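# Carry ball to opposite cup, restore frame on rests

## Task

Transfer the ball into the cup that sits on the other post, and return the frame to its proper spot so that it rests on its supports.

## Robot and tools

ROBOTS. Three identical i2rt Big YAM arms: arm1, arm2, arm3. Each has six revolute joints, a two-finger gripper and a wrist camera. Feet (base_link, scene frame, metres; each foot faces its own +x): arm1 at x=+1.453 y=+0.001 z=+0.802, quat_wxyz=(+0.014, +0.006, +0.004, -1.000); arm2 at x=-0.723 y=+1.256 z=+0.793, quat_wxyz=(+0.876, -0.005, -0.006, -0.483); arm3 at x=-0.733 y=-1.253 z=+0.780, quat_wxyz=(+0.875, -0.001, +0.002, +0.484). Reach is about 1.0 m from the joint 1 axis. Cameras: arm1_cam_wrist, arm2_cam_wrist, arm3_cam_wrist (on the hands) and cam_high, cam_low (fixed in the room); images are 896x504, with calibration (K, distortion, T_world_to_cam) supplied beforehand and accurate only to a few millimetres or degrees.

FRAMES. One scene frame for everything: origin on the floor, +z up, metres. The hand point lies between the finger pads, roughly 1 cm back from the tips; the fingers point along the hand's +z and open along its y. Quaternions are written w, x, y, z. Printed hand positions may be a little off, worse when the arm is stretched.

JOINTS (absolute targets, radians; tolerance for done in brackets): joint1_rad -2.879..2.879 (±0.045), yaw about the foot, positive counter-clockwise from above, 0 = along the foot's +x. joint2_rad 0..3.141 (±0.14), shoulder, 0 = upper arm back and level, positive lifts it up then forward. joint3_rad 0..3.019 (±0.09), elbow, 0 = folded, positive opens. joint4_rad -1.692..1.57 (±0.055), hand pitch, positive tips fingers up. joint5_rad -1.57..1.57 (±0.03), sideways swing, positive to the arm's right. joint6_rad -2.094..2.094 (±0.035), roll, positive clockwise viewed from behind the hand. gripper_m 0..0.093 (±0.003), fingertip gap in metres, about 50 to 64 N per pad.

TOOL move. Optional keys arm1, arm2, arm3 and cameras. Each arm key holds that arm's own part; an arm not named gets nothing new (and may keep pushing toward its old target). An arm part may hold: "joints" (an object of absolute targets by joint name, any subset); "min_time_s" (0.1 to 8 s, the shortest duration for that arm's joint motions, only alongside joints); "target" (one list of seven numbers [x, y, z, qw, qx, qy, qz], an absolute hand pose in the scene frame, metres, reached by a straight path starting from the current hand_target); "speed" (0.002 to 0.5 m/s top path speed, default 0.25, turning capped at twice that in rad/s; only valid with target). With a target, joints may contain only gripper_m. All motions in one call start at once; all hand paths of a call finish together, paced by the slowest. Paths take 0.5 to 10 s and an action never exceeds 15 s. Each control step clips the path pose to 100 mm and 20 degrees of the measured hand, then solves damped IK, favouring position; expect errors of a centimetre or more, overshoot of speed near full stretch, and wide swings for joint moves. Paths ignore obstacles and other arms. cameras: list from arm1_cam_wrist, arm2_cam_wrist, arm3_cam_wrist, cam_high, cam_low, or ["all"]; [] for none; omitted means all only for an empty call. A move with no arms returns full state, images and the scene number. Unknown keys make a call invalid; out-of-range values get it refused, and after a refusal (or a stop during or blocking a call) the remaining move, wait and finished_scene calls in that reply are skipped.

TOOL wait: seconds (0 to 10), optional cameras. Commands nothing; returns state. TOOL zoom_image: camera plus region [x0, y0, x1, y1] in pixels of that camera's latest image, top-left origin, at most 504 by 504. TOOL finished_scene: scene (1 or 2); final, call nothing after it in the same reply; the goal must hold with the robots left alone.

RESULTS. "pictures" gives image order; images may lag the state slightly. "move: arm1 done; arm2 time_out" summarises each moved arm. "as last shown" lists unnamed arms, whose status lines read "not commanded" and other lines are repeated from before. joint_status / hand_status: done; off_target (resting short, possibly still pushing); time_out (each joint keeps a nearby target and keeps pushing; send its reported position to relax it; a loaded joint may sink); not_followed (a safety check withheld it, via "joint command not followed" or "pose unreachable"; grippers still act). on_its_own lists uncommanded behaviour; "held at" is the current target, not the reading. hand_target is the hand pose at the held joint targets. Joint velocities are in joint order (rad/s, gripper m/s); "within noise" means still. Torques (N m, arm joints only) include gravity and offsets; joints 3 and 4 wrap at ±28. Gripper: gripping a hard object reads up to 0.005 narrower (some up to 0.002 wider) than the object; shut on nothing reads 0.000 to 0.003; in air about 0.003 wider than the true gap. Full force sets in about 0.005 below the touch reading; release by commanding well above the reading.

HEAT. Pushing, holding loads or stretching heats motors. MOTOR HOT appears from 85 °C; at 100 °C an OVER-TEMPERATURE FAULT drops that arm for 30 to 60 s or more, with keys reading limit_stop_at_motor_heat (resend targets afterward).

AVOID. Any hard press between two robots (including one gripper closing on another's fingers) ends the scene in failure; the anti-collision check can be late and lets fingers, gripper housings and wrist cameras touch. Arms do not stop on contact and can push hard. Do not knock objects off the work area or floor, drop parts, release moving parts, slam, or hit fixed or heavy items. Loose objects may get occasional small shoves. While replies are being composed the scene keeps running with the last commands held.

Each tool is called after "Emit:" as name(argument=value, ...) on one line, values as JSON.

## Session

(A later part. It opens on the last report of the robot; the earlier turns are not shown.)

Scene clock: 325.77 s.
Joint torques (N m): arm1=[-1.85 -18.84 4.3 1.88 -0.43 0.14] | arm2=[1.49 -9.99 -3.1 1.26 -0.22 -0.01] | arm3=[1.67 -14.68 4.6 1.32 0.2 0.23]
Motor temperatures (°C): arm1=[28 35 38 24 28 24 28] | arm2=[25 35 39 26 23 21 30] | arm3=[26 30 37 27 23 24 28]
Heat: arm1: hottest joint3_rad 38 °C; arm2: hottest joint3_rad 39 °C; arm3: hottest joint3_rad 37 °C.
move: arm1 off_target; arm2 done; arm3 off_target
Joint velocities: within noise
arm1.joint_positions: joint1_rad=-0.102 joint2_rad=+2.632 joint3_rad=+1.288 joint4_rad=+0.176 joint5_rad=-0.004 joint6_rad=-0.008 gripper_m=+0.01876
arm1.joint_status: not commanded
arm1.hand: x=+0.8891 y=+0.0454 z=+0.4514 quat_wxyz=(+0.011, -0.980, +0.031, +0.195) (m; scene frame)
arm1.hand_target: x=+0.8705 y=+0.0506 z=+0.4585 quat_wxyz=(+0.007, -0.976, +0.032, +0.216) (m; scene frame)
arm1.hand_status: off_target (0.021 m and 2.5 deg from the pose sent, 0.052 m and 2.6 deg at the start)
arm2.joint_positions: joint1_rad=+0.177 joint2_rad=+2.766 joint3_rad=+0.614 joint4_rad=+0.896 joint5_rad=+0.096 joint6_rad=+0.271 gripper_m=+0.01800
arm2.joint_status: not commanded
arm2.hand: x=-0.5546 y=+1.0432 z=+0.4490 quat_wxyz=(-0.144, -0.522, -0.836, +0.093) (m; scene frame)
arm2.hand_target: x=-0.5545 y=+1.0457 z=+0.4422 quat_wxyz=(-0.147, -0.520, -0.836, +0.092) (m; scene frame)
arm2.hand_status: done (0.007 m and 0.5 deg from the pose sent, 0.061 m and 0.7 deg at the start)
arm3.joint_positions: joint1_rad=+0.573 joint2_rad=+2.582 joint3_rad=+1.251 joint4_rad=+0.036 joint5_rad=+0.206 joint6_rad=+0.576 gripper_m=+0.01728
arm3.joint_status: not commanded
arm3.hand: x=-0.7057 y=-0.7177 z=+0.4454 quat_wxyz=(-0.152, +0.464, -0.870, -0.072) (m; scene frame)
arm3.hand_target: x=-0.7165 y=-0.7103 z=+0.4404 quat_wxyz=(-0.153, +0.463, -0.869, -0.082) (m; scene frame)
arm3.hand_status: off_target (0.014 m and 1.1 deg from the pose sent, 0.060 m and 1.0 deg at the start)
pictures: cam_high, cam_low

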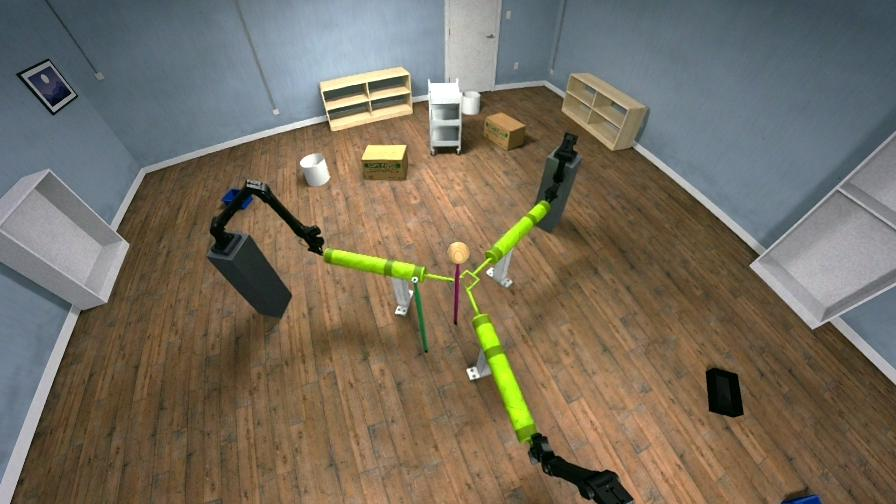

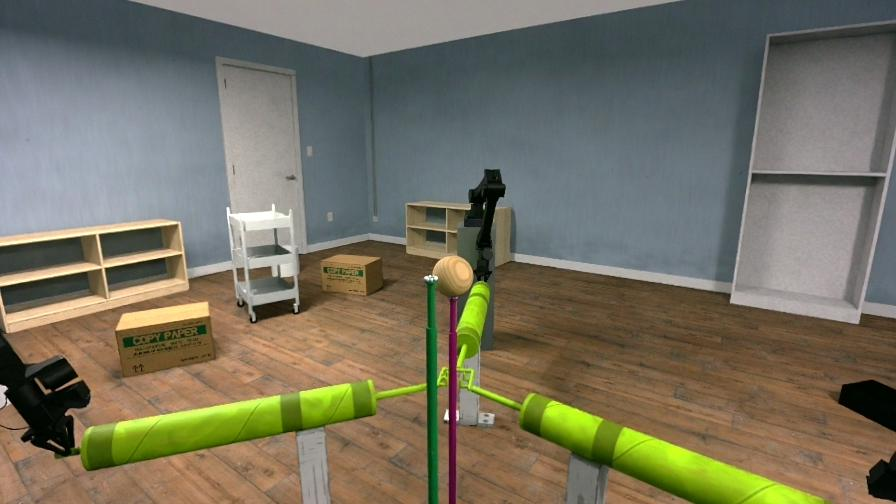

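Emit:
move(arm1={"joints":{"gripper_m":0.075}}, arm2={"joints":{"gripper_m":0.075}}, arm3={"joints":{"gripper_m":0.075}})

Emit:
move(arm1={"target":[0.873,0.0480,0.56,0.0072,-0.9758,0.0324,0.2163],"speed":0.15}, arm2={"target":[-0.5555,1.0447,0.56,0.1474,0.5204,0.8361,-0.0917],"speed":0.15}, arm3={"target":[-0.7135,-0.7125,0.56,0.1532,-0.4631,0.8691,0.0816],"speed":0.15}, cameras=["cam_high","cam_low"])

Scene clock: 331.07 s.
Joint torques (N m): arm1=[-1.73 -19.02 4.01 1.73 -0.13 0.14] | arm2=[1.49 -10.17 -3.25 1.03 -0.12 -0.01] | arm3=[1.14 -14.74 4.62 1.32 0.2 0.13]
Motor temperatures (°C): arm1=[28 36 37 24 28 24 27] | arm2=[25 34 38 26 23 21 30] | arm3=[26 30 36 27 23 24 28]
Heat: arm1: hottest joint3_rad 37 °C; arm2: hottest joint3_rad 38 °C; arm3: hottest joint3_rad 36 °C.
move: arm1 done; arm2 done; arm3 done
Joint velocities: within noise
arm1.joint_positions: joint1_rad=-0.102 joint2_rad=+2.632 joint3_rad=+1.293 joint4_rad=+0.180 joint5_rad=-0.012 joint6_rad=-0.008 gripper_m=+0.07482
arm1.joint_status: all done
arm1.hand: x=+0.8855 y=+0.0442 z=+0.4526 quat_wxyz=(+0.007, -0.979, +0.030, +0.199) (m; scene frame)
arm1.hand_target: x=+0.8706 y=+0.0506 z=+0.4585 quat_wxyz=(+0.007, -0.976, +0.032, +0.216) (m; scene frame)
arm1.hand_status: not commanded
arm2.joint_positions: joint1_rad=+0.177 joint2_rad=+2.768 joint3_rad=+0.617 joint4_rad=+0.903 joint5_rad=+0.093 joint6_rad=+0.271 gripper_m=+0.07484
arm2.joint_status: all done
arm2.hand: x=-0.5530 y=+1.0420 z=+0.4488 quat_wxyz=(-0.148, -0.522, -0.835, +0.093) (m; scene frame)
arm2.hand_target: x=-0.5547 y=+1.0458 z=+0.4421 quat_wxyz=(-0.147, -0.520, -0.836, +0.092) (m; scene frame)
arm2.hand_status: not commanded
arm3.joint_positions: joint1_rad=+0.586 joint2_rad=+2.582 joint3_rad=+1.251 joint4_rad=+0.036 joint5_rad=+0.206 joint6_rad=+0.585 gripper_m=+0.07485
arm3.joint_status: all done
arm3.hand: x=-0.7127 y=-0.7174 z=+0.4454 quat_wxyz=(-0.151, +0.466, -0.869, -0.074) (m; scene frame)
arm3.hand_target: x=-0.7165 y=-0.7103 z=+0.4404 quat_wxyz=(-0.153, +0.463, -0.869, -0.082) (m; scene frame)
arm3.hand_status: not commanded
pictures: none

Scene clock: 332.73 s.
Joint torques (N m): arm1=[-1.61 -19.72 3.26 0.95 -0.11 0.16] | arm2=[0.56 -12.69 -4.25 0.17 -0.13 -0.1] | arm3=[0.09 -16.62 4.16 0.55 0.16 0.08]
Motor temperatures (°C): arm1=[28 36 37 24 28 24 27] | arm2=[25 34 38 26 23 21 30] | arm3=[26 30 36 27 23 24 28]
Heat: arm1: hottest joint3_rad 37 °C; arm2: hottest joint3_rad 38 °C; arm3: hottest joint3_rad 36 °C.
move: arm1 done; arm2 off_target; arm3 done
Joint velocities: within noise
arm1.joint_positions: joint1_rad=-0.102 joint2_rad=+2.390 joint3_rad=+1.167 joint4_rad=+0.089 joint5_rad=-0.012 joint6_rad=-0.008 gripper_m=+0.07491
arm1.joint_status: not commanded
arm1.hand: x=+0.8769 y=+0.0439 z=+0.5512 quat_wxyz=(+0.007, -0.977, +0.030, +0.212) (m; scene frame)
arm1.hand_target: x=+0.8729 y=+0.0480 z=+0.5600 quat_wxyz=(+0.007, -0.976, +0.032, +0.216) (m; scene frame)
arm1.hand_status: done (0.010 m and 0.6 deg from the pose sent, 0.108 m and 2.0 deg at the start)
arm2.joint_positions: joint1_rad=+0.177 joint2_rad=+2.381 joint3_rad=+0.408 joint4_rad=+0.741 joint5_rad=+0.091 joint6_rad=+0.271 gripper_m=+0.07493
arm2.joint_status: not commanded
arm2.hand: x=-0.5481 y=+1.0382 z=+0.5548 quat_wxyz=(-0.156, -0.521, -0.834, +0.094) (m; scene frame)
arm2.hand_target: x=-0.5554 y=+1.0446 z=+0.5597 quat_wxyz=(-0.147, -0.520, -0.836, +0.092) (m; scene frame)
arm2.hand_status: off_target (0.011 m and 1.0 deg from the pose sent, 0.111 m and 0.2 deg at the start)
arm3.joint_positions: joint1_rad=+0.586 joint2_rad=+2.314 joint3_rad=+1.119 joint4_rad=-0.094 joint5_rad=+0.205 joint6_rad=+0.585 gripper_m=+0.07495
arm3.joint_status: not commanded
arm3.hand: x=-0.7124 y=-0.7168 z=+0.5509 quat_wxyz=(-0.153, +0.465, -0.869, -0.077) (m; scene frame)
arm3.hand_target: x=-0.7134 y=-0.7124 z=+0.5599 quat_wxyz=(-0.153, +0.463, -0.869, -0.082) (m; scene frame)
arm3.hand_status: done (0.010 m and 0.6 deg from the pose sent, 0.115 m and 1.0 deg at the start)
pictures: cam_high, cam_low

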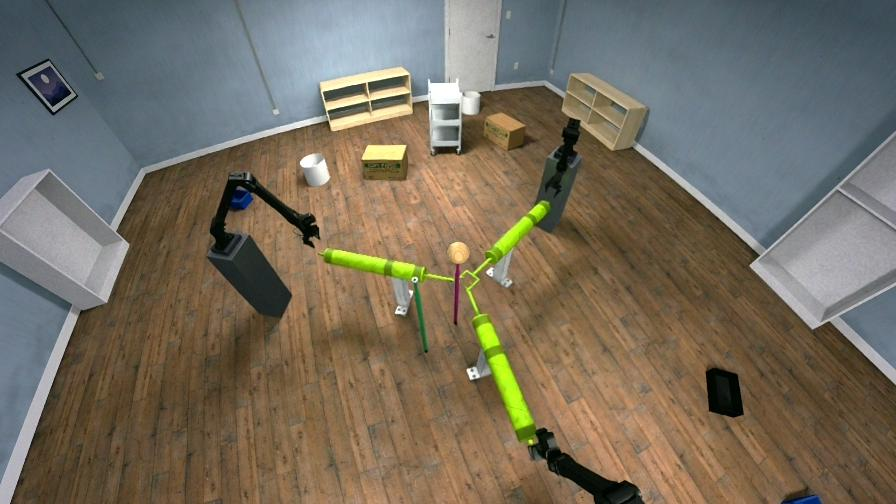

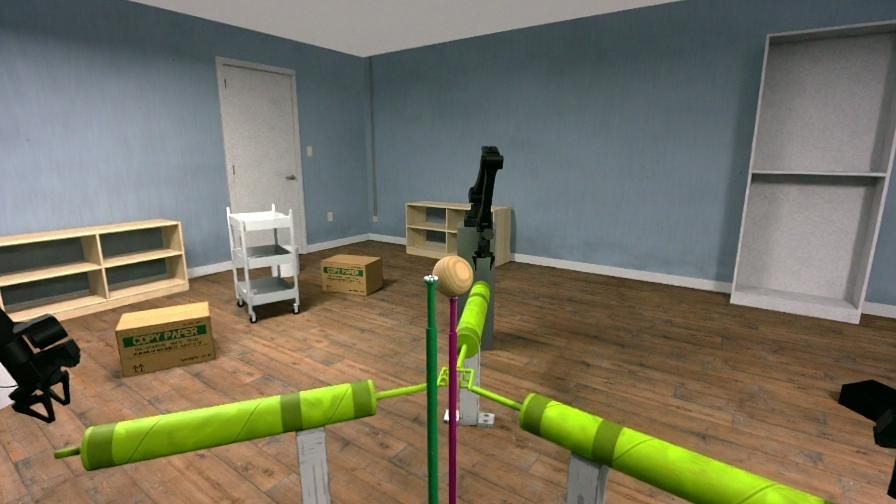

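Emit:
finished_scene(scene=2)

The scene is finished: the task was done.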